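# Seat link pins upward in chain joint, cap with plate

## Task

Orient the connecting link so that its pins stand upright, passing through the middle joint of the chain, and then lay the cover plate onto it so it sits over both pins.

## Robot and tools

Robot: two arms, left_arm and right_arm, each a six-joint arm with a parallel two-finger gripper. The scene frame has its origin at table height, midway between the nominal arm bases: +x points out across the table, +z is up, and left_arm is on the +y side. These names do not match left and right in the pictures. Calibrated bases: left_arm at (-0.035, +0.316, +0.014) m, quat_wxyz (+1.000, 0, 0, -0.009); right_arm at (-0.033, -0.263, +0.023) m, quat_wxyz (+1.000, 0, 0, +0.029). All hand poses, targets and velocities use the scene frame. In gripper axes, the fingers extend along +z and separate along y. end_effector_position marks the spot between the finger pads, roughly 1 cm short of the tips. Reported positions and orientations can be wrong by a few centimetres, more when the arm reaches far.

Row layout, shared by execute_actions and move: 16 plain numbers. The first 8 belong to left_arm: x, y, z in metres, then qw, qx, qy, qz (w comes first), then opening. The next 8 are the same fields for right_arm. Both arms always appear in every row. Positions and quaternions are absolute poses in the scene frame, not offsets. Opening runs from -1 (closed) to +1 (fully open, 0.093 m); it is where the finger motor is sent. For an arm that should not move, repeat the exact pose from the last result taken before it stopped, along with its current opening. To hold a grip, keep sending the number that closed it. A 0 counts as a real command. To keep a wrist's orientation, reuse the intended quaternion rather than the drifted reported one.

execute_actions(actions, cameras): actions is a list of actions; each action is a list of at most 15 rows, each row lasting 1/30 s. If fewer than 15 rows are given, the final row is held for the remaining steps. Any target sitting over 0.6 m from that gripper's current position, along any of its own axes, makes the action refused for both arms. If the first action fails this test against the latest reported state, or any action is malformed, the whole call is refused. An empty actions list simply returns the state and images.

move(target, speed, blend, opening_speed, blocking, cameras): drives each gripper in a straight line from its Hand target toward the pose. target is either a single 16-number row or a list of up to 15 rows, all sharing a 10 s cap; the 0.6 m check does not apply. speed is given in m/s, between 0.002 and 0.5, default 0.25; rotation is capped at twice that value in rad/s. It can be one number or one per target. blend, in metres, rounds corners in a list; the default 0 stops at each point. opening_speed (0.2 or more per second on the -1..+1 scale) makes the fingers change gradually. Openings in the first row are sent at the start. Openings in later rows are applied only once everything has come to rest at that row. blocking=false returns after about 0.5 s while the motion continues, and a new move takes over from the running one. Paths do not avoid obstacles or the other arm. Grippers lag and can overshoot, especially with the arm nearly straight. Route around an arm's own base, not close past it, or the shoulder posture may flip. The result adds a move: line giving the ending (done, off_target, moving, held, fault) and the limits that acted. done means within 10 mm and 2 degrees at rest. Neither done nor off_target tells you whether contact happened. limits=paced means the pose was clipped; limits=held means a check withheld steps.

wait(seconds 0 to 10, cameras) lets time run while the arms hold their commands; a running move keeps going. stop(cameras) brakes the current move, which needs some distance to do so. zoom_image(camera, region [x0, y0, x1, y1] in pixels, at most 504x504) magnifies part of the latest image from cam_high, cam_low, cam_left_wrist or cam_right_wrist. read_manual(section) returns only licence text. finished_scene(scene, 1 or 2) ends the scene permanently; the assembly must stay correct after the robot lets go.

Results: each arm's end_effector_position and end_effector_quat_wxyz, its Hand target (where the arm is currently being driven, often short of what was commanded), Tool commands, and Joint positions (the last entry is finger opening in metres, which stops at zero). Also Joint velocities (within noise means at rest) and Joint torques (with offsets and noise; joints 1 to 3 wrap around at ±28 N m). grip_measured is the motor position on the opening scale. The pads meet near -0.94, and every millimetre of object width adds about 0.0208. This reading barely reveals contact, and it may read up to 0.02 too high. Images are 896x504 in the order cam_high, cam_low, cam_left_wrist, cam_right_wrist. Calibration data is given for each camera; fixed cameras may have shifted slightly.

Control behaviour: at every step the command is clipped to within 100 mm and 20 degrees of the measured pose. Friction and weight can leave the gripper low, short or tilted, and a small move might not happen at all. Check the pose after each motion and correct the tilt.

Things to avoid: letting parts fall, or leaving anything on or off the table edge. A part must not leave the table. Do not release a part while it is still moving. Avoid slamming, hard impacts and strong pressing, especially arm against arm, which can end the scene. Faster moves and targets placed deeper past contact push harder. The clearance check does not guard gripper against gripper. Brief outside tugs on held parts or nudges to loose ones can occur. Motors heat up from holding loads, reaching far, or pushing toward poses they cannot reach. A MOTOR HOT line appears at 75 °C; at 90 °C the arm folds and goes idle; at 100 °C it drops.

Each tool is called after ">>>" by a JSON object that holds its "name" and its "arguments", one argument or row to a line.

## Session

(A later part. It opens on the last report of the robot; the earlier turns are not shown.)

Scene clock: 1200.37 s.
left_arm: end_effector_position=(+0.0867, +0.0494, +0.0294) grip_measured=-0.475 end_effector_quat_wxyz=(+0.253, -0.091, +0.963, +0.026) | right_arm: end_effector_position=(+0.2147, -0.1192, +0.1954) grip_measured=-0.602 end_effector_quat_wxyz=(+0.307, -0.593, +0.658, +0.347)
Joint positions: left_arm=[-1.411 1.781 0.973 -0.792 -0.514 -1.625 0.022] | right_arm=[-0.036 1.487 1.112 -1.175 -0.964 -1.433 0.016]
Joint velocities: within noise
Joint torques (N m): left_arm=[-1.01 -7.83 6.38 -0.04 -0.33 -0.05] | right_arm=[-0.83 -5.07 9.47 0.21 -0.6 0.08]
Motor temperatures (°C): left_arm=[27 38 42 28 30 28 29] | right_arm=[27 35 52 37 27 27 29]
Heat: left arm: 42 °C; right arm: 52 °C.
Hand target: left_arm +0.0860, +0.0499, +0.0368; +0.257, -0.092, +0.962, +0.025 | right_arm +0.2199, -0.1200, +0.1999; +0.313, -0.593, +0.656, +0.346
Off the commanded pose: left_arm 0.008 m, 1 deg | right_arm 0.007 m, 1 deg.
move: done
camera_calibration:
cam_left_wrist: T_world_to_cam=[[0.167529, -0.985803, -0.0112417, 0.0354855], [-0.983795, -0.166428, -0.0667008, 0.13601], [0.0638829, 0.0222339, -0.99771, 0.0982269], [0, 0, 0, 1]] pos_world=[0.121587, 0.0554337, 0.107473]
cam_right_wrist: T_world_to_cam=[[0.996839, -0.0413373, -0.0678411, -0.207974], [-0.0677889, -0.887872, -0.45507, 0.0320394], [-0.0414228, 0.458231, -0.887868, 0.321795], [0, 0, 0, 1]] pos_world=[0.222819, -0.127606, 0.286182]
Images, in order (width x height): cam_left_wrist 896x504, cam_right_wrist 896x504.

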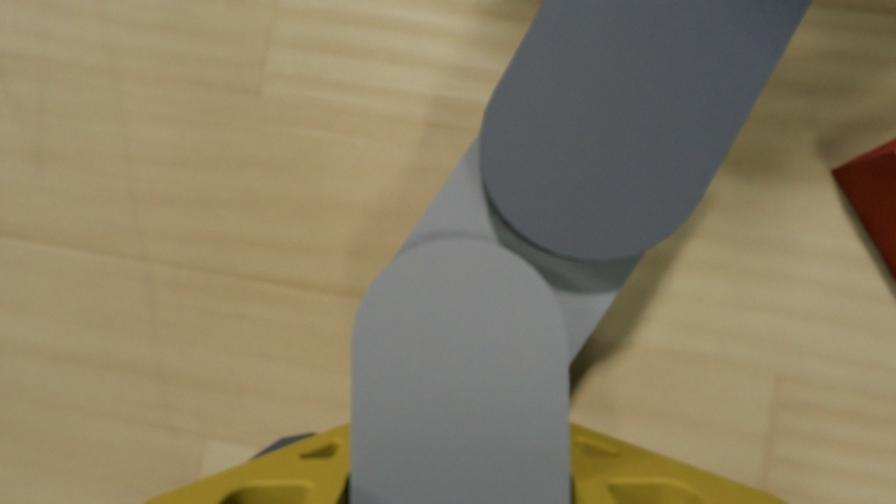

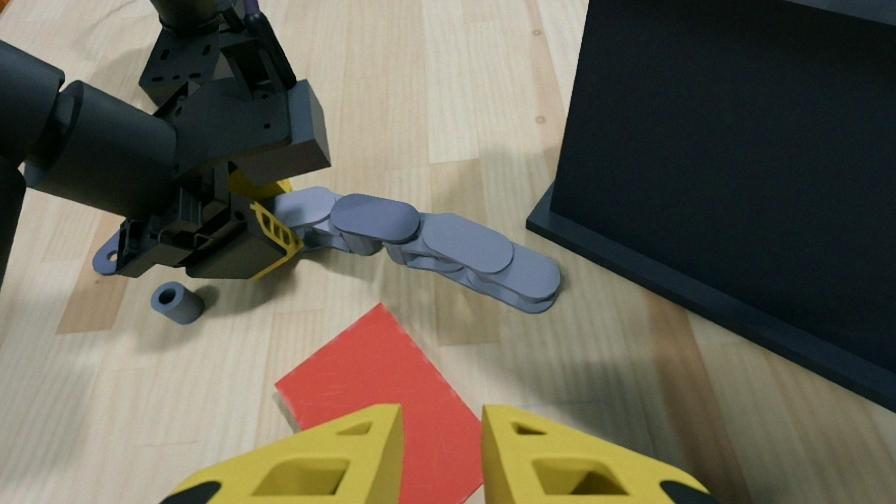

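>>> {"name": "move", "arguments": {
  "target": [
    [0.086,0.050,0.037,0.2576,-0.0925,0.9615,0.0248,-0.1,0.22,-0.12,0.20,0.3130,-0.5930,0.6560,0.3460,-0.6],
    [0.070,0.050,0.100,0.2576,-0.0925,0.9615,0.0248,-0.1,0.22,-0.10,0.20,0.3130,-0.5930,0.6560,0.3460,0.1],
    [0.10,0.22,0.24,0.3314,0.4619,0.8001,-0.1913,-0.1,0.20,-0.06,0.18,0.0,-0.9816,0.1908,0.0,0.1]
  ],
  "speed": [0.1,0.15,0.25],
  "cameras": ["cam_high","cam_right_wrist","cam_left_wrist"]
}}

Scene clock: 1227.37 s.
left_arm: end_effector_position=(+0.0989, +0.2210, +0.2322) grip_measured=-0.102 end_effector_quat_wxyz=(+0.323, +0.459, +0.805, -0.190) | right_arm: end_effector_position=(+0.1969, -0.0623, +0.1779) grip_measured=+0.098 end_effector_quat_wxyz=(-0.003, +0.980, -0.197, -0.005)
Joint positions: left_arm=[0.104 0.738 0.98 -1.427 0.682 0.985 0.04] | right_arm=[0.653 1.702 1.551 -1.421 -0.011 -2.034 0.05]
Joint velocities: within noise
Joint torques (N m): left_arm=[0.31 0.98 8.7 0.87 0.62 0.1] | right_arm=[0.27 -6.64 9.43 0.07 0.15 0.05]
Motor temperatures (°C): left_arm=[27 36 44 28 30 28 28] | right_arm=[27 35 51 36 27 27 29]
Heat: left arm: 44 °C; right arm: 51 °C.
Hand target: left_arm +0.1000, +0.2200, +0.2399; +0.331, +0.462, +0.800, -0.191 | right_arm +0.1999, -0.0600, +0.1800; +0.000, +0.982, -0.191, +0.000
Off the commanded pose: left_arm 0.008 m, 1 deg | right_arm 0.004 m, 1 deg.
move: done
camera_calibration:
cam_left_wrist: T_world_to_cam=[[-0.87154, -0.490313, -0.00334959, 0.196362], [-0.464487, 0.827784, -0.314684, -0.0234342], [0.157066, -0.272704, -0.949191, 0.340716], [0, 0, 0, 1]] pos_world=[0.106738, 0.208592, 0.316688]
cam_right_wrist: T_world_to_cam=[[0.359306, 0.9332, 0.00613316, -0.0159605], [0.827675, -0.321698, 0.459853, -0.230338], [0.431108, -0.160152, -0.887974, 0.147874], [0, 0, 0, 1]] pos_world=[0.13263, -0.0355229, 0.237328]
Images, in order (width x height): cam_high 896x504, cam_left_wrist 896x504, cam_right_wrist 896x504.

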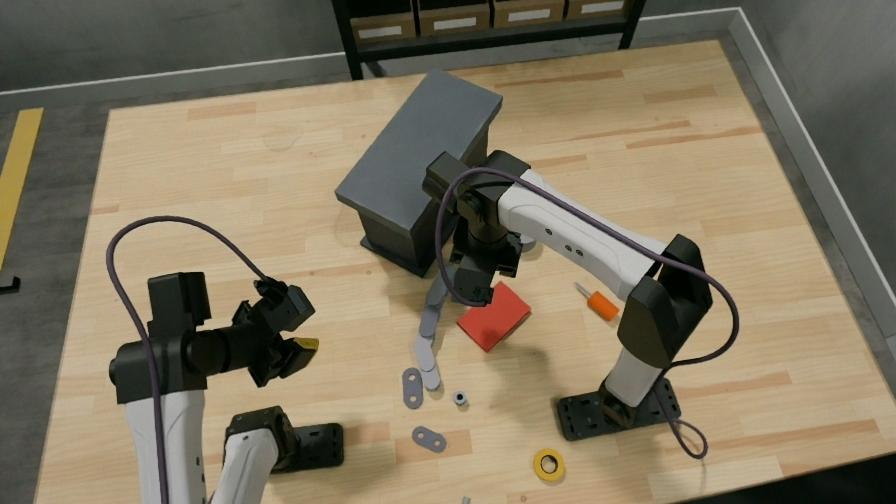

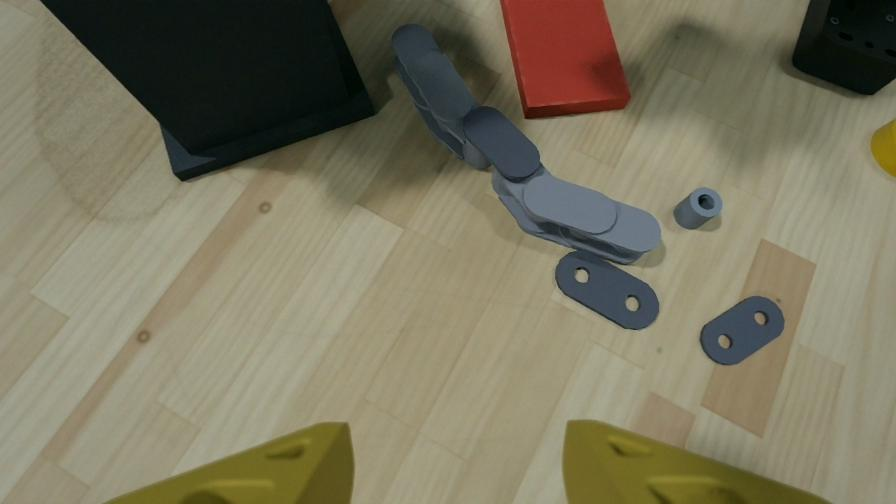

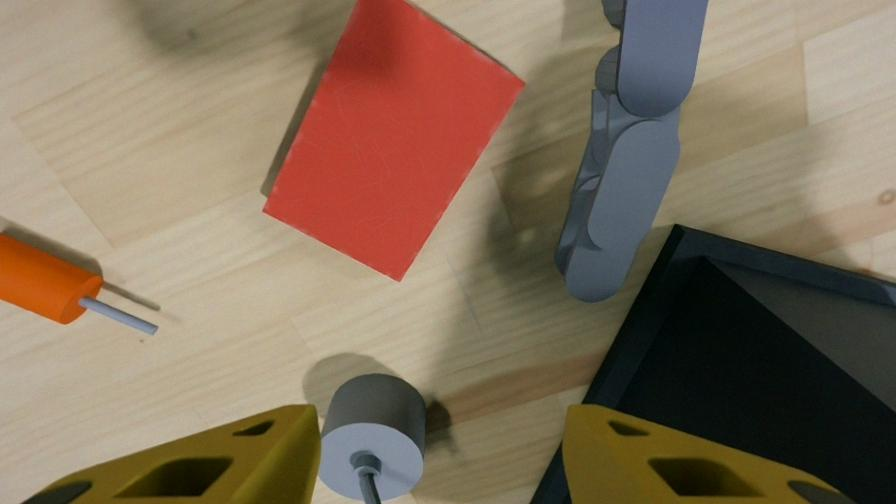

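>>> {"name": "move", "arguments": {
  "target": [0.10,0.22,0.24,0.3314,0.4619,0.8001,-0.1913,-0.1,0.165,0.042,0.12,0.0,-0.9848,0.1736,0.0,0.1],
  "speed": 0.2,
  "cameras": ["cam_high","cam_right_wrist","cam_left_wrist"]
}}

Scene clock: 1245.40 s.
left_arm: end_effector_position=(+0.0987, +0.2209, +0.2323) grip_measured=-0.102 end_effector_quat_wxyz=(+0.323, +0.460, +0.805, -0.190) | right_arm: end_effector_position=(+0.1596, +0.0357, +0.1179) grip_measured=+0.098 end_effector_quat_wxyz=(+0.008, +0.985, -0.170, -0.007)
Joint positions: left_arm=[0.104 0.738 0.98 -1.428 0.683 0.986 0.04] | right_arm=[0.936 1.918 1.581 -1.255 -0.007 -1.805 0.05]
Joint velocities: within noise
Joint torques (N m): left_arm=[0.29 0.96 8.7 0.88 0.63 0.1] | right_arm=[0.1 -8.98 9.28 0.27 0.11 0.2]
Motor temperatures (°C): left_arm=[27 34 47 29 30 28 28] | right_arm=[27 36 49 36 26 27 29]
Heat: left arm: 47 °C; right arm: 49 °C.
Hand target: left_arm +0.1000, +0.2200, +0.2399; +0.331, +0.462, +0.800, -0.191 | right_arm +0.1649, +0.0419, +0.1201; +0.000, +0.985, -0.174, +0.000
Off the commanded pose: left_arm 0.008 m, 1 deg | right_arm 0.009 m, 1 deg.
move: done
camera_calibration:
cam_left_wrist: T_world_to_cam=[[-0.872084, -0.489346, -0.00315816, 0.195917], [-0.463571, 0.828181, -0.314991, -0.0235087], [0.156755, -0.273234, -0.94909, 0.340938], [0, 0, 0, 1]] pos_world=[0.106514, 0.208497, 0.316794]
cam_right_wrist: T_world_to_cam=[[0.308158, 0.951199, -0.0161088, -0.0835253], [0.8479, -0.266936, 0.458051, -0.145334], [0.431397, -0.154811, -0.88878, 0.126195], [0, 0, 0, 1]] pos_world=[0.0945274, 0.0601907, 0.177385]
Images, in order (width x height): cam_high 896x504, cam_left_wrist 896x504, cam_right_wrist 896x504.

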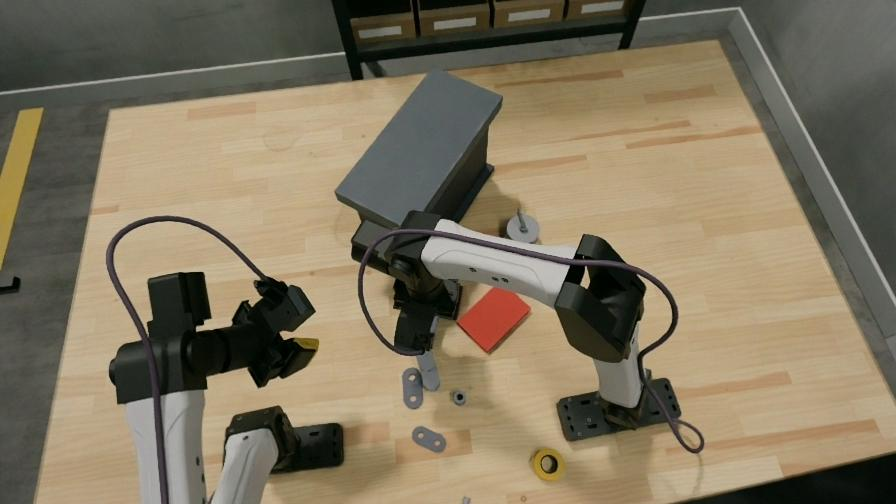

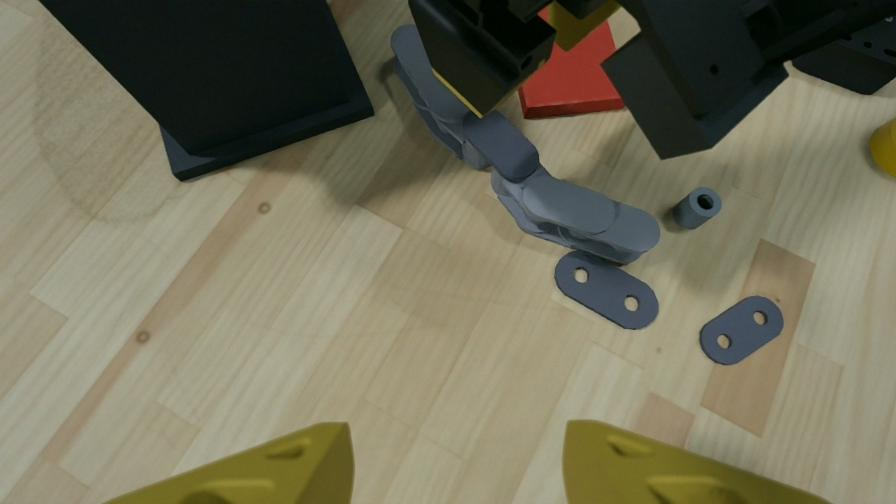

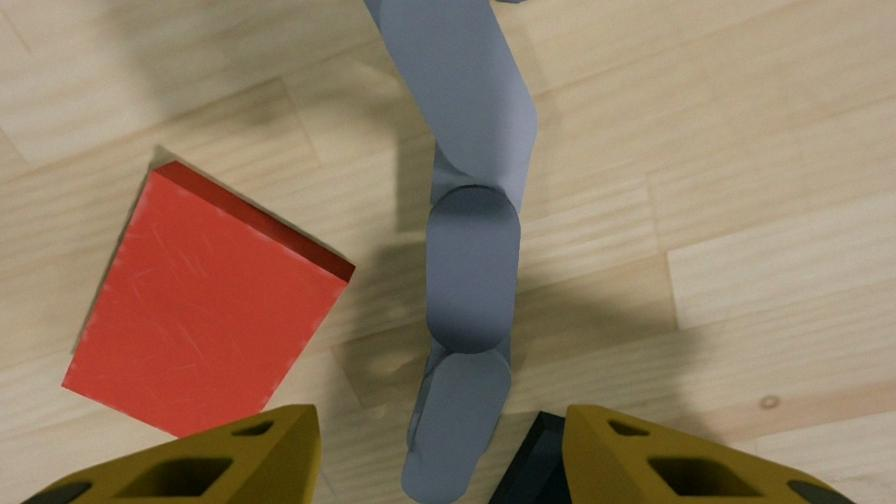

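>>> {"name": "move", "arguments": {
  "target": [0.10,0.22,0.24,0.3314,0.4619,0.8001,-0.1913,-0.1,0.168,0.051,0.068,0.0,-0.9848,0.1736,0.0,0.0],
  "speed": 0.12,
  "cameras": ["cam_right_wrist","cam_left_wrist"]
}}

>>> {"name": "zoom_image", "arguments": {
  "camera": "cam_left_wrist",
  "region": [380, 20, 700, 240]
}}

Scene clock: 1263.13 s.
left_arm: end_effector_position=(+0.0986, +0.2209, +0.2323) grip_measured=-0.102 end_effector_quat_wxyz=(+0.323, +0.460, +0.805, -0.191) | right_arm: end_effector_position=(+0.1696, +0.0512, +0.0737) grip_measured=+0.002 end_effector_quat_wxyz=(-0.006, +0.985, -0.173, -0.001)
Joint positions: left_arm=[0.104 0.738 0.98 -1.428 0.683 0.986 0.04] | right_arm=[0.936 1.989 1.503 -1.075 -0.007 -1.798 0.045]
Joint velocities: within noise
Joint torques (N m): left_arm=[0.32 0.99 8.65 0.87 0.63 0.1] | right_arm=[0.46 -9.52 5.98 0.33 0.09 0.18]
Motor temperatures (°C): left_arm=[27 32 49 29 30 28 28] | right_arm=[27 38 50 35 26 27 29]
Heat: left arm: 49 °C; right arm: 50 °C.
Hand target: left_arm +0.0999, +0.2200, +0.2399; +0.331, +0.462, +0.800, -0.191 | right_arm +0.1680, +0.0509, +0.0681; +0.000, +0.985, -0.173, +0.000
Off the commanded pose: left_arm 0.008 m, 1 deg | right_arm 0.006 m, 1 deg.
move: done
camera_calibration:
cam_left_wrist: T_world_to_cam=[[-0.872155, -0.489223, -0.0026649, 0.195682], [-0.463562, 0.828126, -0.315148, -0.0234493], [0.156384, -0.273622, -0.949039, 0.341054], [0, 0, 0, 1]] pos_world=[0.106459, 0.208471, 0.316805]
cam_right_wrist: T_world_to_cam=[[0.314704, 0.949091, 0.0136972, -0.105238], [0.838232, -0.284657, 0.465122, -0.127468], [0.445342, -0.134894, -0.885141, 0.0813452], [0, 0, 0, 1]] pos_world=[0.10374, 0.0745688, 0.132732]
Images, in order (width x height): cam_left_wrist 896x504, cam_right_wrist 896x504.

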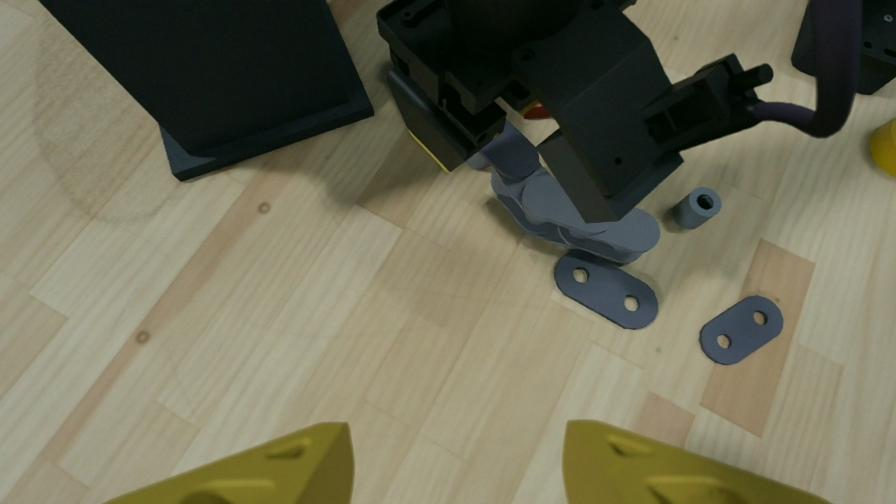

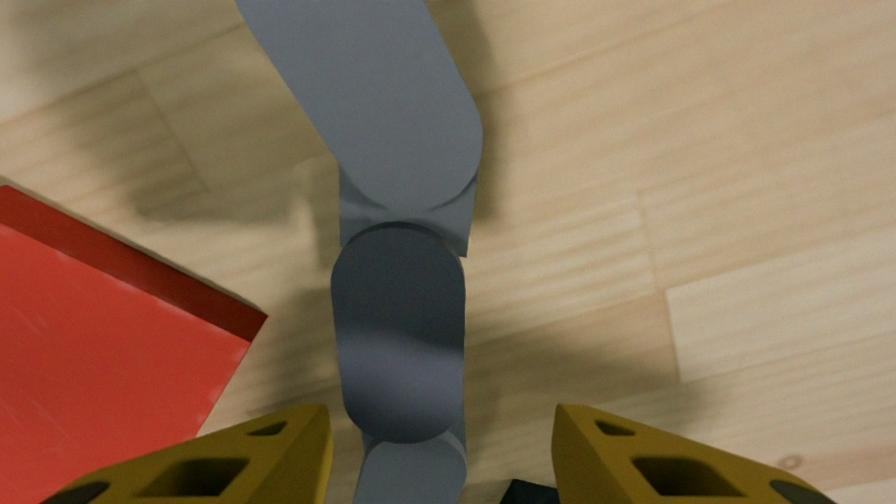

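Scaled by 1.575 from the camera's 896x504 image, which has a finer 1280x720 frame.

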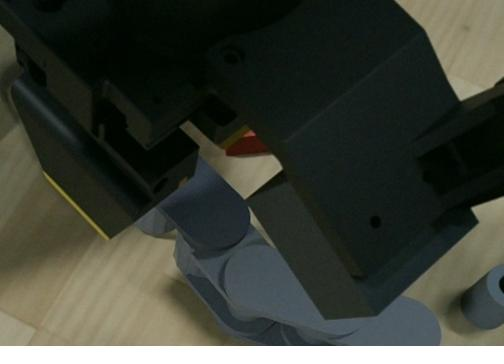

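>>> {"name": "move", "arguments": {
  "target": [0.10,0.22,0.24,0.3314,0.4619,0.8001,-0.1913,-0.1,0.1605,0.0395,0.060,0.0,-0.9848,0.1736,0.0,0.0],
  "speed": 0.12,
  "cameras": ["cam_right_wrist"]
}}

Scene clock: 1274.00 s.
left_arm: end_effector_position=(+0.0986, +0.2209, +0.2323) grip_measured=-0.102 end_effector_quat_wxyz=(+0.323, +0.460, +0.805, -0.191) | right_arm: end_effector_position=(+0.1612, +0.0383, +0.0525) grip_measured=+0.002 end_effector_quat_wxyz=(+0.011, +0.985, -0.174, -0.009)
Joint positions: left_arm=[0.104 0.738 0.98 -1.428 0.683 0.987 0.04] | right_arm=[0.936 1.989 1.415 -1.024 -0.007 -1.798 0.045]
Joint velocities: within noise
Joint torques (N m): left_arm=[0.28 0.99 8.69 0.88 0.64 0.09] | right_arm=[0.58 -12.92 5.41 0.24 0.11 0.21]
Motor temperatures (°C): left_arm=[27 32 50 29 30 28 28] | right_arm=[27 39 49 35 26 27 29]
Heat: left arm: 50 °C; right arm: 49 °C.
Hand target: left_arm +0.0999, +0.2200, +0.2399; +0.331, +0.462, +0.800, -0.191 | right_arm +0.1605, +0.0395, +0.0600; +0.000, +0.985, -0.174, +0.000
Off the commanded pose: left_arm 0.008 m, 1 deg | right_arm 0.008 m, 2 deg.
move: done
camera_calibration:
cam_right_wrist: T_world_to_cam=[[0.314976, 0.948834, -0.0224713, -0.0881695], [0.847515, -0.270527, 0.456655, -0.115833], [0.42721, -0.16288, -0.88936, 0.0687835], [0, 0, 0, 1]] pos_world=[0.0965566, 0.0635256, 0.112088]
Images, in order (width x height): cam_right_wrist 896x504.

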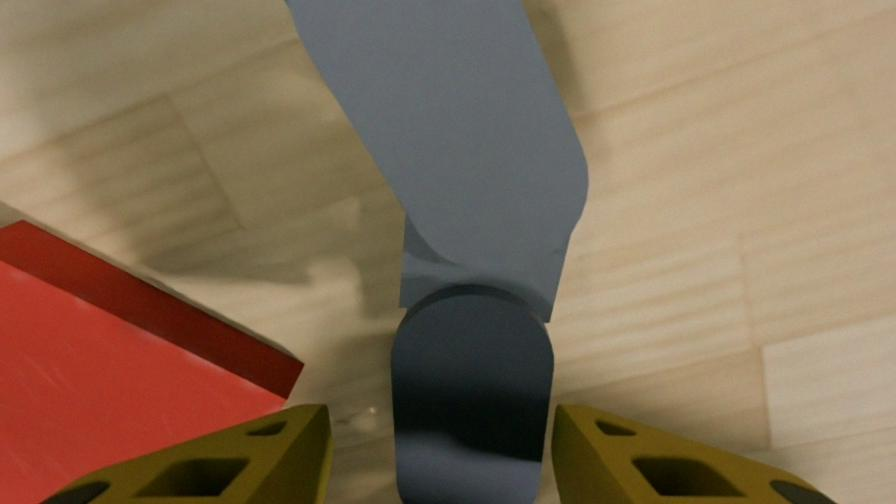

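>>> {"name": "move", "arguments": {
  "target": [0.10,0.22,0.24,0.3314,0.4619,0.8001,-0.1913,-0.1,0.1620,0.0455,0.060,0.0,-0.9848,0.1736,0.0,0.0],
  "speed": 0.12,
  "cameras": ["cam_right_wrist"]
}}

Scene clock: 1285.83 s.
left_arm: end_effector_position=(+0.0986, +0.2209, +0.2323) grip_measured=-0.102 end_effector_quat_wxyz=(+0.323, +0.460, +0.805, -0.191) | right_arm: end_effector_position=(+0.1600, +0.0394, +0.0525) grip_measured=+0.002 end_effector_quat_wxyz=(+0.011, +0.985, -0.174, -0.008)
Joint positions: left_arm=[0.104 0.738 0.98 -1.428 0.683 0.987 0.04] | right_arm=[0.941 1.989 1.415 -1.023 -0.007 -1.793 0.045]
Joint velocities: within noise
Joint torques (N m): left_arm=[0.31 0.99 8.66 0.87 0.65 0.09] | right_arm=[0.4 -11.18 8.4 0.11 0.08 0.17]
Motor temperatures (°C): left_arm=[27 31 51 29 30 28 27] | right_arm=[27 43 48 34 26 27 29]
Heat: left arm: 51 °C; right arm: 48 °C.
Hand target: left_arm +0.0999, +0.2200, +0.2399; +0.332, +0.462, +0.800, -0.191 | right_arm +0.1620, +0.0454, +0.0601; +0.000, +0.985, -0.174, +0.000
Off the commanded pose: left_arm 0.008 m, 1 deg | right_arm 0.010 m, 2 deg.
move: done
camera_calibration:
cam_right_wrist: T_world_to_cam=[[0.315714, 0.948612, -0.0214368, -0.0890083], [0.846979, -0.271561, 0.457035, -0.114376], [0.427728, -0.162449, -0.88919, 0.0693771], [0, 0, 0, 1]] pos_world=[0.0953005, 0.0646446, 0.112055]
Images, in order (width x height): cam_right_wrist 896x504.

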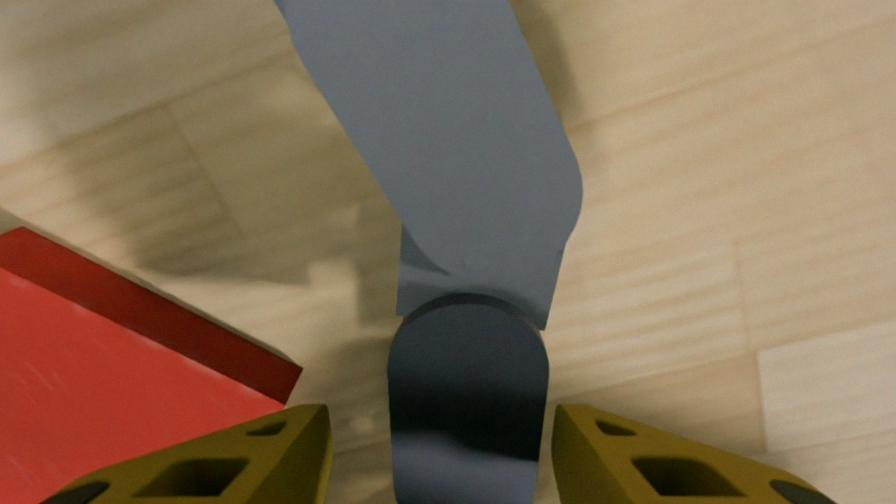

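>>> {"name": "move", "arguments": {
  "target": [0.10,0.22,0.24,0.3314,0.4619,0.8001,-0.1913,-0.1,0.1635,0.0500,0.062,0.0,-0.9848,0.1736,0.0,0.0],
  "speed": 0.12,
  "cameras": ["cam_right_wrist"]
}}

Scene clock: 1292.00 s.
left_arm: end_effector_position=(+0.0986, +0.2209, +0.2323) grip_measured=-0.102 end_effector_quat_wxyz=(+0.323, +0.460, +0.805, -0.191) | right_arm: end_effector_position=(+0.1624, +0.0452, +0.0581) grip_measured=+0.002 end_effector_quat_wxyz=(+0.003, +0.985, -0.174, -0.005)
Joint positions: left_arm=[0.104 0.738 0.98 -1.428 0.683 0.987 0.04] | right_arm=[0.944 1.989 1.438 -1.028 -0.007 -1.79 0.045]
Joint velocities: within noise
Joint torques (N m): left_arm=[0.28 0.98 8.66 0.89 0.64 0.1] | right_arm=[0.53 -9.95 9.11 0.11 0.09 0.2]
Motor temperatures (°C): left_arm=[27 31 51 29 31 28 27] | right_arm=[27 43 48 34 26 27 29]
Heat: left arm: 51 °C; right arm: 48 °C.
Hand target: left_arm +0.0999, +0.2200, +0.2399; +0.332, +0.462, +0.800, -0.191 | right_arm +0.1635, +0.0499, +0.0621; +0.000, +0.985, -0.174, +0.000
Off the commanded pose: left_arm 0.008 m, 1 deg | right_arm 0.006 m, 1 deg.
move: done
camera_calibration:
cam_right_wrist: T_world_to_cam=[[0.315838, 0.948804, -0.0040957, -0.0962347], [0.842521, -0.278468, 0.4611, -0.116601], [0.436353, -0.149083, -0.887339, 0.0721364], [0, 0, 0, 1]] pos_world=[0.0971563, 0.0695927, 0.11738]
Images, in order (width x height): cam_right_wrist 896x504.

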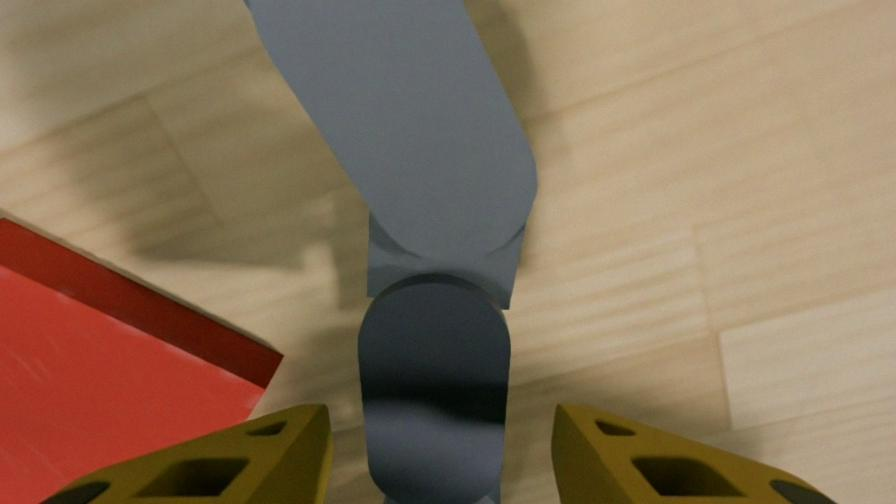

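>>> {"name": "move", "arguments": {
  "target": [0.10,0.22,0.24,0.3314,0.4619,0.8001,-0.1913,-0.1,0.1625,0.0480,0.050,0.0,-0.9848,0.1736,0.0,-0.1],
  "speed": 0.1,
  "cameras": ["cam_right_wrist"]
}}

Scene clock: 1299.97 s.
left_arm: end_effector_position=(+0.0986, +0.2209, +0.2323) grip_measured=-0.102 end_effector_quat_wxyz=(+0.323, +0.460, +0.805, -0.191) | right_arm: end_effector_position=(+0.1661, +0.0509, +0.0581) grip_measured=-0.098 end_effector_quat_wxyz=(-0.010, +0.985, -0.174, +0.000)
Joint positions: left_arm=[0.104 0.738 0.98 -1.428 0.683 0.987 0.04] | right_arm=[0.944 1.989 1.438 -1.001 -0.007 -1.789 0.041]
Joint velocities: within noise
Joint torques (N m): left_arm=[0.29 0.95 8.64 0.88 0.63 0.09] | right_arm=[0.43 -9.54 5.03 0.37 0.06 0.19]
Motor temperatures (°C): left_arm=[27 31 51 29 31 28 27] | right_arm=[27 44 48 34 26 27 29]
Heat: left arm: 51 °C; right arm: 48 °C.
Hand target: left_arm +0.0999, +0.2200, +0.2399; +0.332, +0.462, +0.800, -0.191 | right_arm +0.1626, +0.0479, +0.0502; +0.000, +0.985, -0.174, +0.000
Off the commanded pose: left_arm 0.008 m, 1 deg | right_arm 0.009 m, 1 deg.
move: done
camera_calibration:
cam_right_wrist: T_world_to_cam=[[0.316058, 0.948463, 0.0229018, -0.104367], [0.835455, -0.289677, 0.467014, -0.116696], [0.449579, -0.12847, -0.883954, 0.0679884], [0, 0, 0, 1]] pos_world=[0.0999139, 0.0739185, 0.116987]
Images, in order (width x height): cam_right_wrist 896x504.

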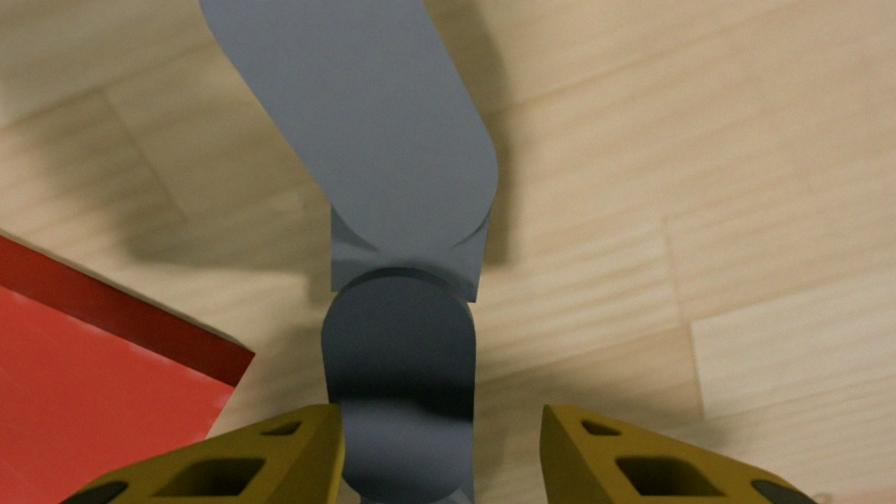

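>>> {"name": "move", "arguments": {
  "target": [0.10,0.22,0.24,0.3314,0.4619,0.8001,-0.1913,-0.1,0.1605,0.0425,0.046,0.0,-0.9848,0.1736,0.0,-0.1],
  "speed": 0.1,
  "cameras": ["cam_right_wrist"]
}}

Scene clock: 1311.33 s.
left_arm: end_effector_position=(+0.0986, +0.2209, +0.2323) grip_measured=-0.102 end_effector_quat_wxyz=(+0.323, +0.460, +0.805, -0.191) | right_arm: end_effector_position=(+0.1614, +0.0436, +0.0474) grip_measured=-0.098 end_effector_quat_wxyz=(-0.001, +0.985, -0.174, -0.004)
Joint positions: left_arm=[0.104 0.738 0.98 -1.428 0.683 0.987 0.04] | right_arm=[0.944 1.989 1.394 -0.977 -0.007 -1.789 0.041]
Joint velocities: within noise
Joint torques (N m): left_arm=[0.34 0.98 8.7 0.88 0.63 0.09] | right_arm=[0.05 -10.82 5.56 0.32 0.12 0.14]
Motor temperatures (°C): left_arm=[27 31 51 29 31 28 27] | right_arm=[27 43 47 34 26 27 29]
Heat: left arm: 51 °C; right arm: 47 °C.
Hand target: left_arm +0.0999, +0.2200, +0.2399; +0.332, +0.462, +0.800, -0.191 | right_arm +0.1605, +0.0424, +0.0460; +0.000, +0.985, -0.174, +0.000
Off the commanded pose: left_arm 0.008 m, 1 deg | right_arm 0.002 m, 0 deg.
move: done
camera_calibration:
cam_right_wrist: T_world_to_cam=[[0.316202, 0.948687, 0.00292904, -0.0948021], [0.840612, -0.281608, 0.462676, -0.1109], [0.439759, -0.143837, -0.886523, 0.0620811], [0, 0, 0, 1]] pos_world=[0.0958995, 0.0676368, 0.106625]
Images, in order (width x height): cam_right_wrist 896x504.

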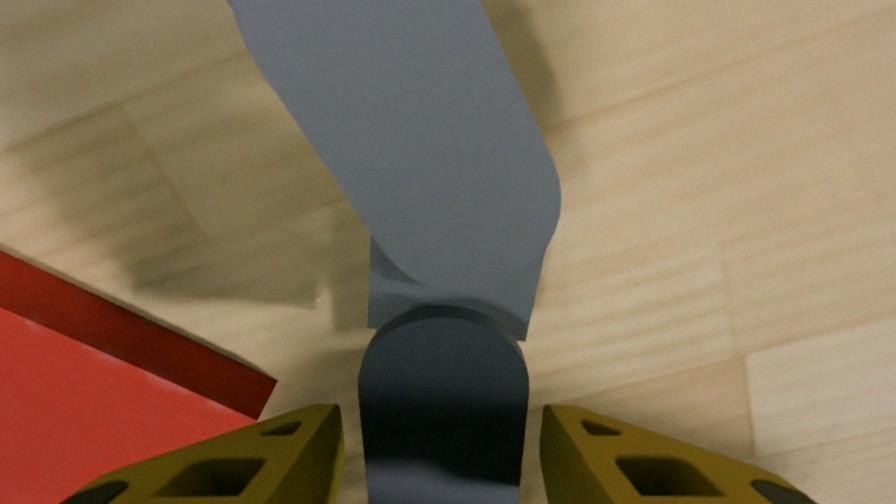

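>>> {"name": "move", "arguments": {
  "target": [0.10,0.22,0.24,0.3314,0.4619,0.8001,-0.1913,-0.1,0.1605,0.0425,0.046,0.0,-0.9848,0.1736,0.0,-0.6],
  "speed": 0.1,
  "opening_speed": 0.8,
  "cameras": ["cam_right_wrist"]
}}

Scene clock: 1317.83 s.
left_arm: end_effector_position=(+0.0986, +0.2209, +0.2323) grip_measured=-0.102 end_effector_quat_wxyz=(+0.323, +0.460, +0.805, -0.191) | right_arm: end_effector_position=(+0.1616, +0.0439, +0.0474) grip_measured=-0.484 end_effector_quat_wxyz=(-0.001, +0.985, -0.174, -0.003)
Joint positions: left_arm=[0.104 0.738 0.98 -1.428 0.683 0.987 0.04] | right_arm=[0.944 1.989 1.394 -0.975 -0.007 -1.789 0.022]
Joint velocities: within noise
Joint torques (N m): left_arm=[0.31 1.05 8.68 0.87 0.63 0.08] | right_arm=[0.27 -10.54 5.57 0.31 0.11 0.14]
Motor temperatures (°C): left_arm=[27 31 52 29 31 28 27] | right_arm=[27 44 46 34 26 27 29]
Heat: left arm: 52 °C; right arm: 46 °C.
Hand target: left_arm +0.0999, +0.2200, +0.2399; +0.332, +0.462, +0.800, -0.191 | right_arm +0.1605, +0.0424, +0.0460; +0.000, +0.985, -0.174, +0.000
Off the commanded pose: left_arm 0.008 m, 1 deg | right_arm 0.002 m, 0 deg.
move: done
camera_calibration:
cam_right_wrist: T_world_to_cam=[[0.3162, 0.948684, 0.00403875, -0.0951232], [0.840327, -0.282054, 0.462922, -0.110906], [0.440306, -0.142982, -0.88639, 0.0619169], [0, 0, 0, 1]] pos_world=[0.0960124, 0.0678134, 0.106607]
Images, in order (width x height): cam_right_wrist 896x504.

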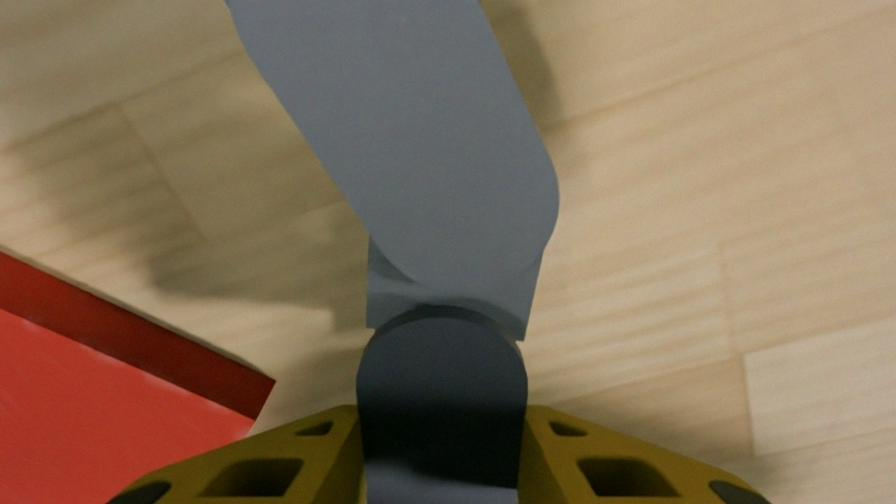

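>>> {"name": "move", "arguments": {
  "target": [0.10,0.22,0.24,0.3314,0.4619,0.8001,-0.1913,-0.1,0.1615,0.0440,0.080,0.0,-0.9848,0.1736,0.0,-0.65],
  "speed": 0.06
}}

>>> {"name": "zoom_image", "arguments": {
  "camera": "cam_low",
  "region": [400, 180, 560, 290]
}}

Scene clock: 1325.03 s.
left_arm: end_effector_position=(+0.0986, +0.2209, +0.2323) grip_measured=-0.102 end_effector_quat_wxyz=(+0.323, +0.460, +0.805, -0.191) | right_arm: end_effector_position=(+0.1598, +0.0406, +0.0623) grip_measured=-0.484 end_effector_quat_wxyz=(+0.014, +0.985, -0.174, -0.009)
Joint positions: left_arm=[0.104 0.738 0.98 -1.428 0.683 0.987 0.04] | right_arm=[0.944 1.986 1.45 -1.067 -0.006 -1.789 0.022]
Joint velocities: within noise
Joint torques (N m): left_arm=[0.32 0.99 8.7 0.88 0.63 0.09] | right_arm=[0.1 -13.22 9.33 -0.18 0.12 0.11]
Motor temperatures (°C): left_arm=[27 31 52 29 31 28 27] | right_arm=[27 44 46 33 26 27 30]
Heat: left arm: 52 °C; right arm: 46 °C.
Hand target: left_arm +0.0999, +0.2200, +0.2399; +0.332, +0.462, +0.800, -0.191 | right_arm +0.1614, +0.0438, +0.0796; +0.000, +0.985, -0.174, +0.000
Off the commanded pose: left_arm 0.008 m, 1 deg | right_arm 0.018 m, 2 deg.
move: off_target (right_arm)
camera_calibration:
cam_left_wrist: T_world_to_cam=[[-0.872288, -0.488983, -0.00293007, 0.195704], [-0.463262, 0.828294, -0.315146, -0.0235166], [0.156528, -0.27354, -0.949039, 0.341021], [0, 0, 0, 1]] pos_world=[0.106436, 0.208458, 0.316805]
cam_right_wrist: T_world_to_cam=[[0.315995, 0.948376, -0.0270328, -0.089602], [0.847586, -0.269381, 0.4572, -0.118555], [0.426315, -0.167386, -0.888953, 0.0788143], [0, 0, 0, 1]] pos_world=[0.0951999, 0.0662323, 0.121843]

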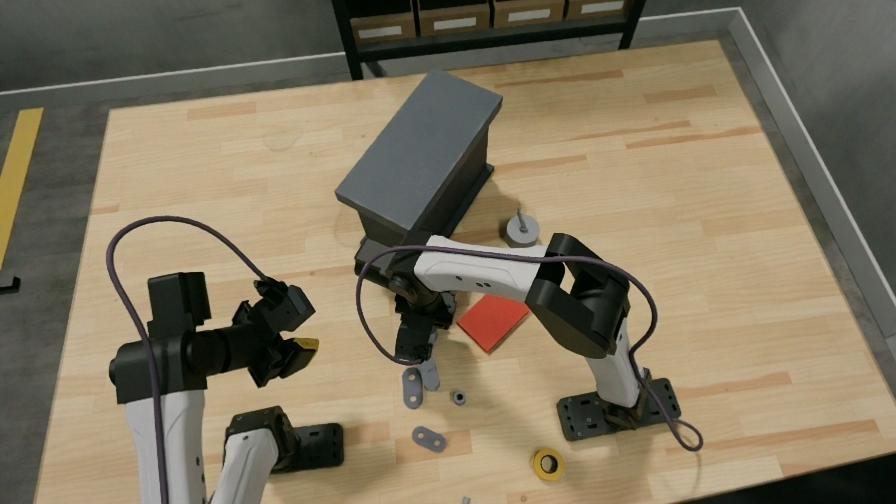

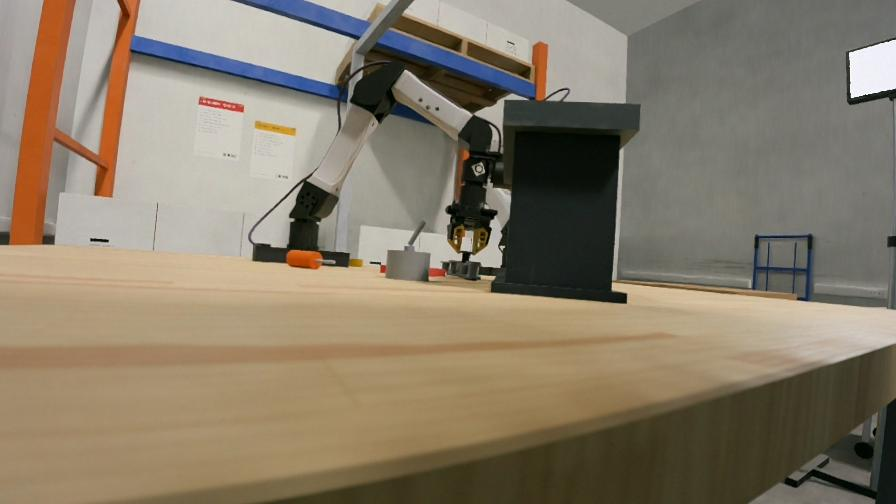

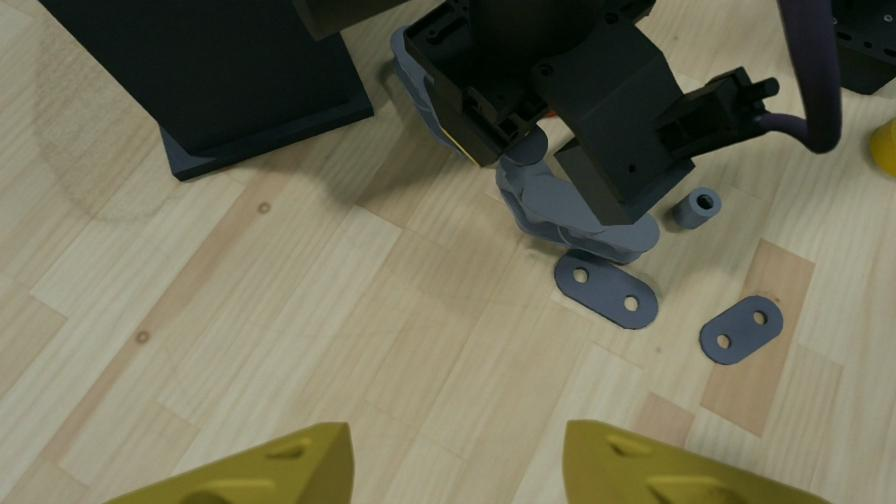

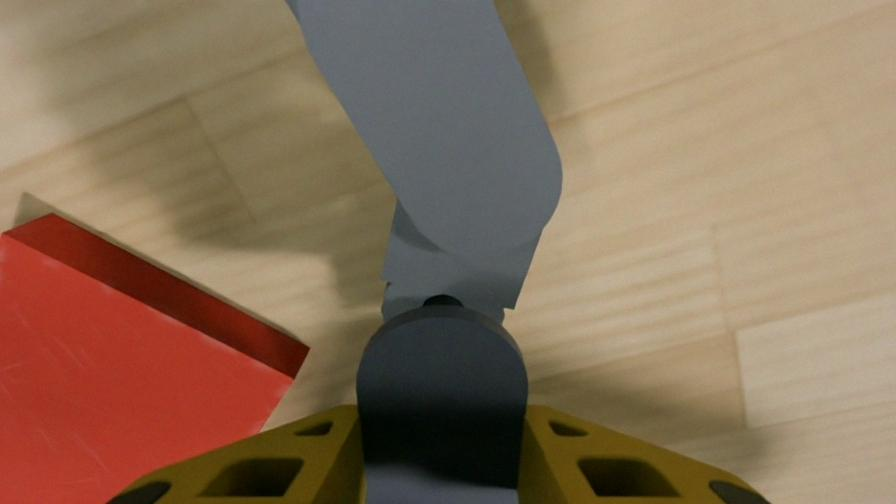

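Scaled by 3.150 from the camera's 896x504 image, which has a finer 1280x720 frame.

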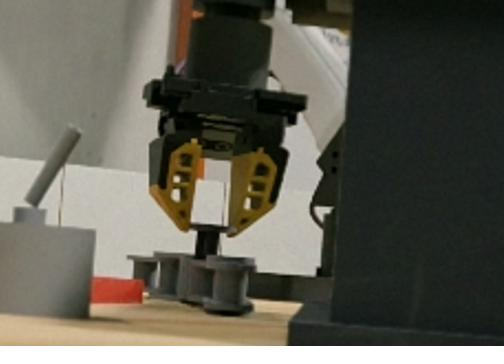

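>>> {"name": "move", "arguments": {
  "target": [0.10,0.22,0.24,0.3314,0.4619,0.8001,-0.1913,-0.1,0.1640,0.0470,0.120,0.0,-0.9848,0.1736,0.0,-0.65],
  "speed": 0.08
}}

>>> {"name": "zoom_image", "arguments": {
  "camera": "cam_low",
  "region": [400, 160, 560, 290]
}}

Scene clock: 1331.20 s.
left_arm: end_effector_position=(+0.0986, +0.2209, +0.2323) grip_measured=-0.102 end_effector_quat_wxyz=(+0.323, +0.460, +0.805, -0.191) | right_arm: end_effector_position=(+0.1611, +0.0425, +0.1029) grip_measured=-0.484 end_effector_quat_wxyz=(+0.020, +0.984, -0.174, -0.011)
Joint positions: left_arm=[0.104 0.738 0.98 -1.428 0.683 0.987 0.04] | right_arm=[0.944 1.973 1.597 -1.24 -0.005 -1.789 0.022]
Joint velocities: within noise
Joint torques (N m): left_arm=[0.28 1.01 8.7 0.89 0.63 0.09] | right_arm=[-0.05 -13.04 9.33 -0.02 0.09 0.11]
Motor temperatures (°C): left_arm=[27 31 52 29 31 28 27] | right_arm=[27 45 46 33 26 27 30]
Heat: left arm: 52 °C; right arm: 46 °C.
Hand target: left_arm +0.0999, +0.2200, +0.2399; +0.332, +0.462, +0.800, -0.191 | right_arm +0.1639, +0.0467, +0.1198; +0.000, +0.985, -0.174, +0.000
Off the commanded pose: left_arm 0.008 m, 1 deg | right_arm 0.018 m, 3 deg.
move: off_target (right_arm)
camera_calibration:
cam_left_wrist: T_world_to_cam=[[-0.872288, -0.488983, -0.00293007, 0.195704], [-0.463262, 0.828294, -0.315146, -0.0235166], [0.156528, -0.27354, -0.949039, 0.341021], [0, 0, 0, 1]] pos_world=[0.106436, 0.208458, 0.316805]
cam_right_wrist: T_world_to_cam=[[0.315743, 0.947983, -0.0404344, -0.0892661], [0.850814, -0.264, 0.454333, -0.138134], [0.420025, -0.177855, -0.889914, 0.116201], [0, 0, 0, 1]] pos_world=[0.0969044, 0.0688221, 0.162559]

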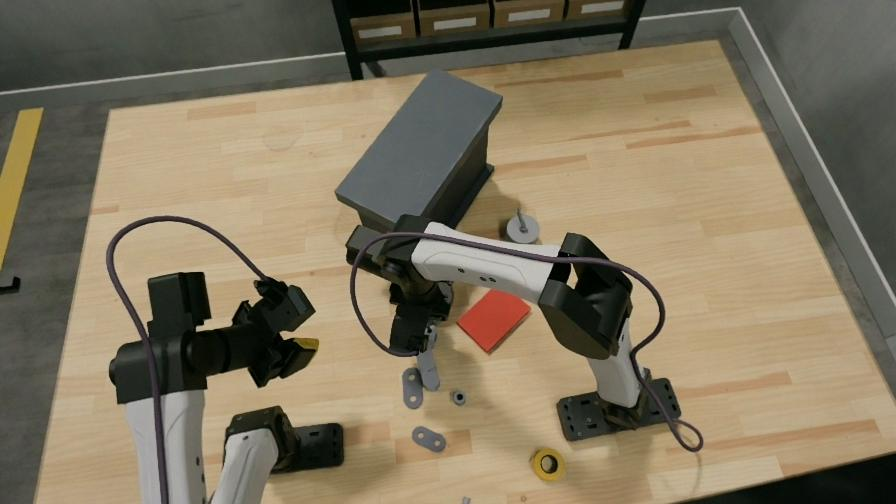

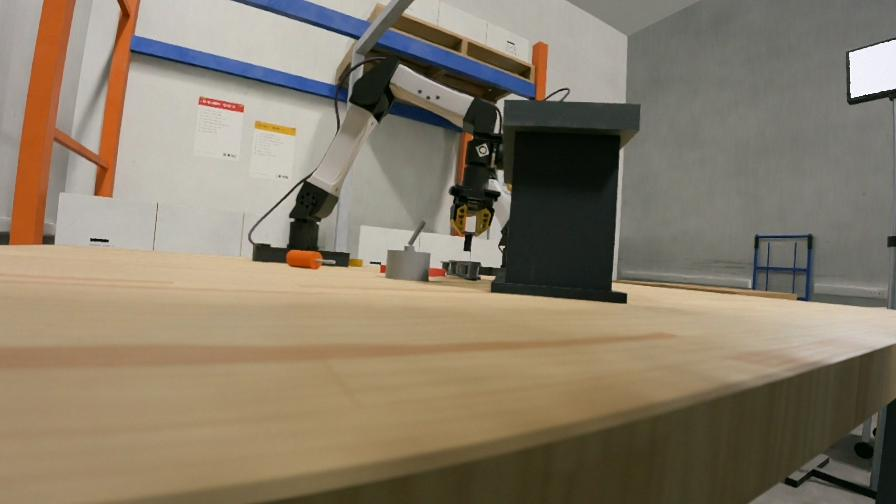

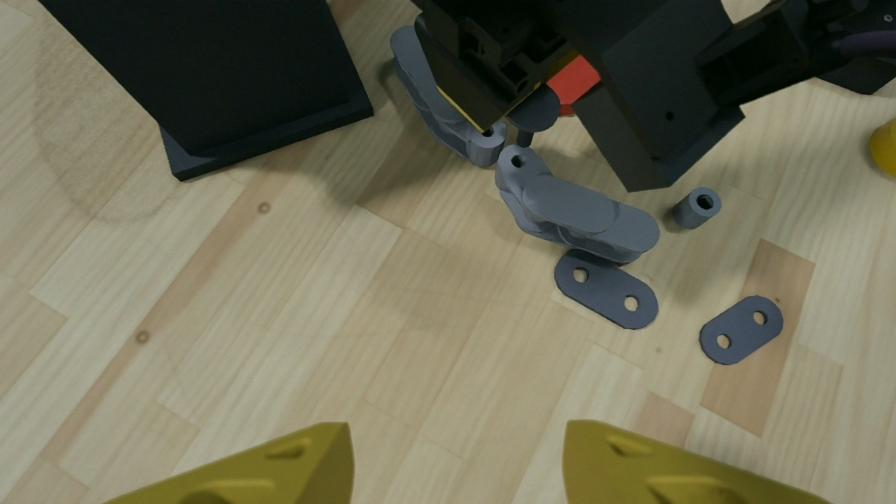

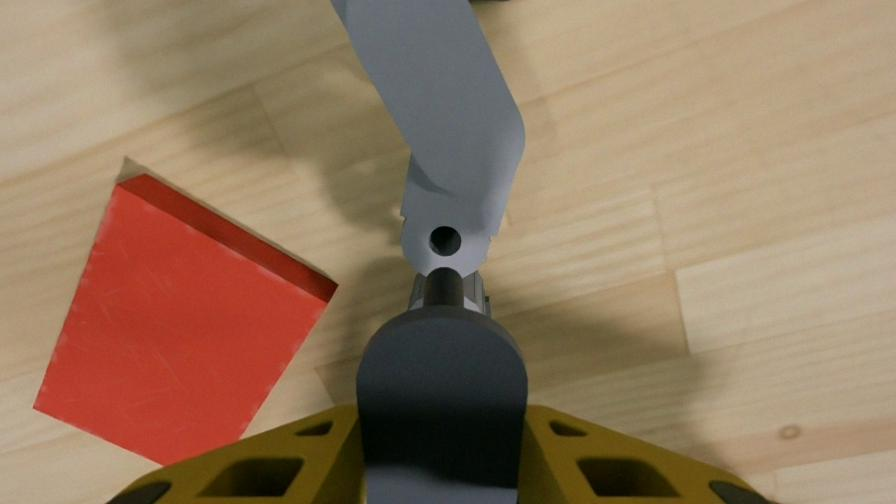

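Scaled by 3.150 from the camera's 896x504 image, which has a finer 1280x720 frame.

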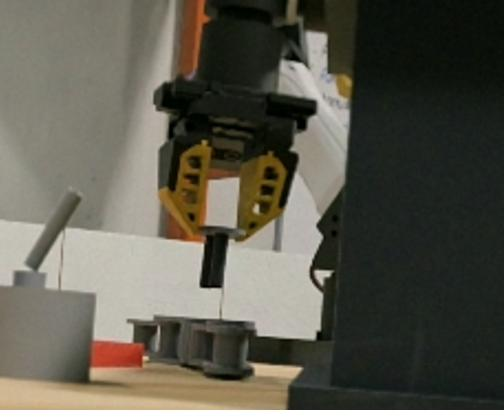

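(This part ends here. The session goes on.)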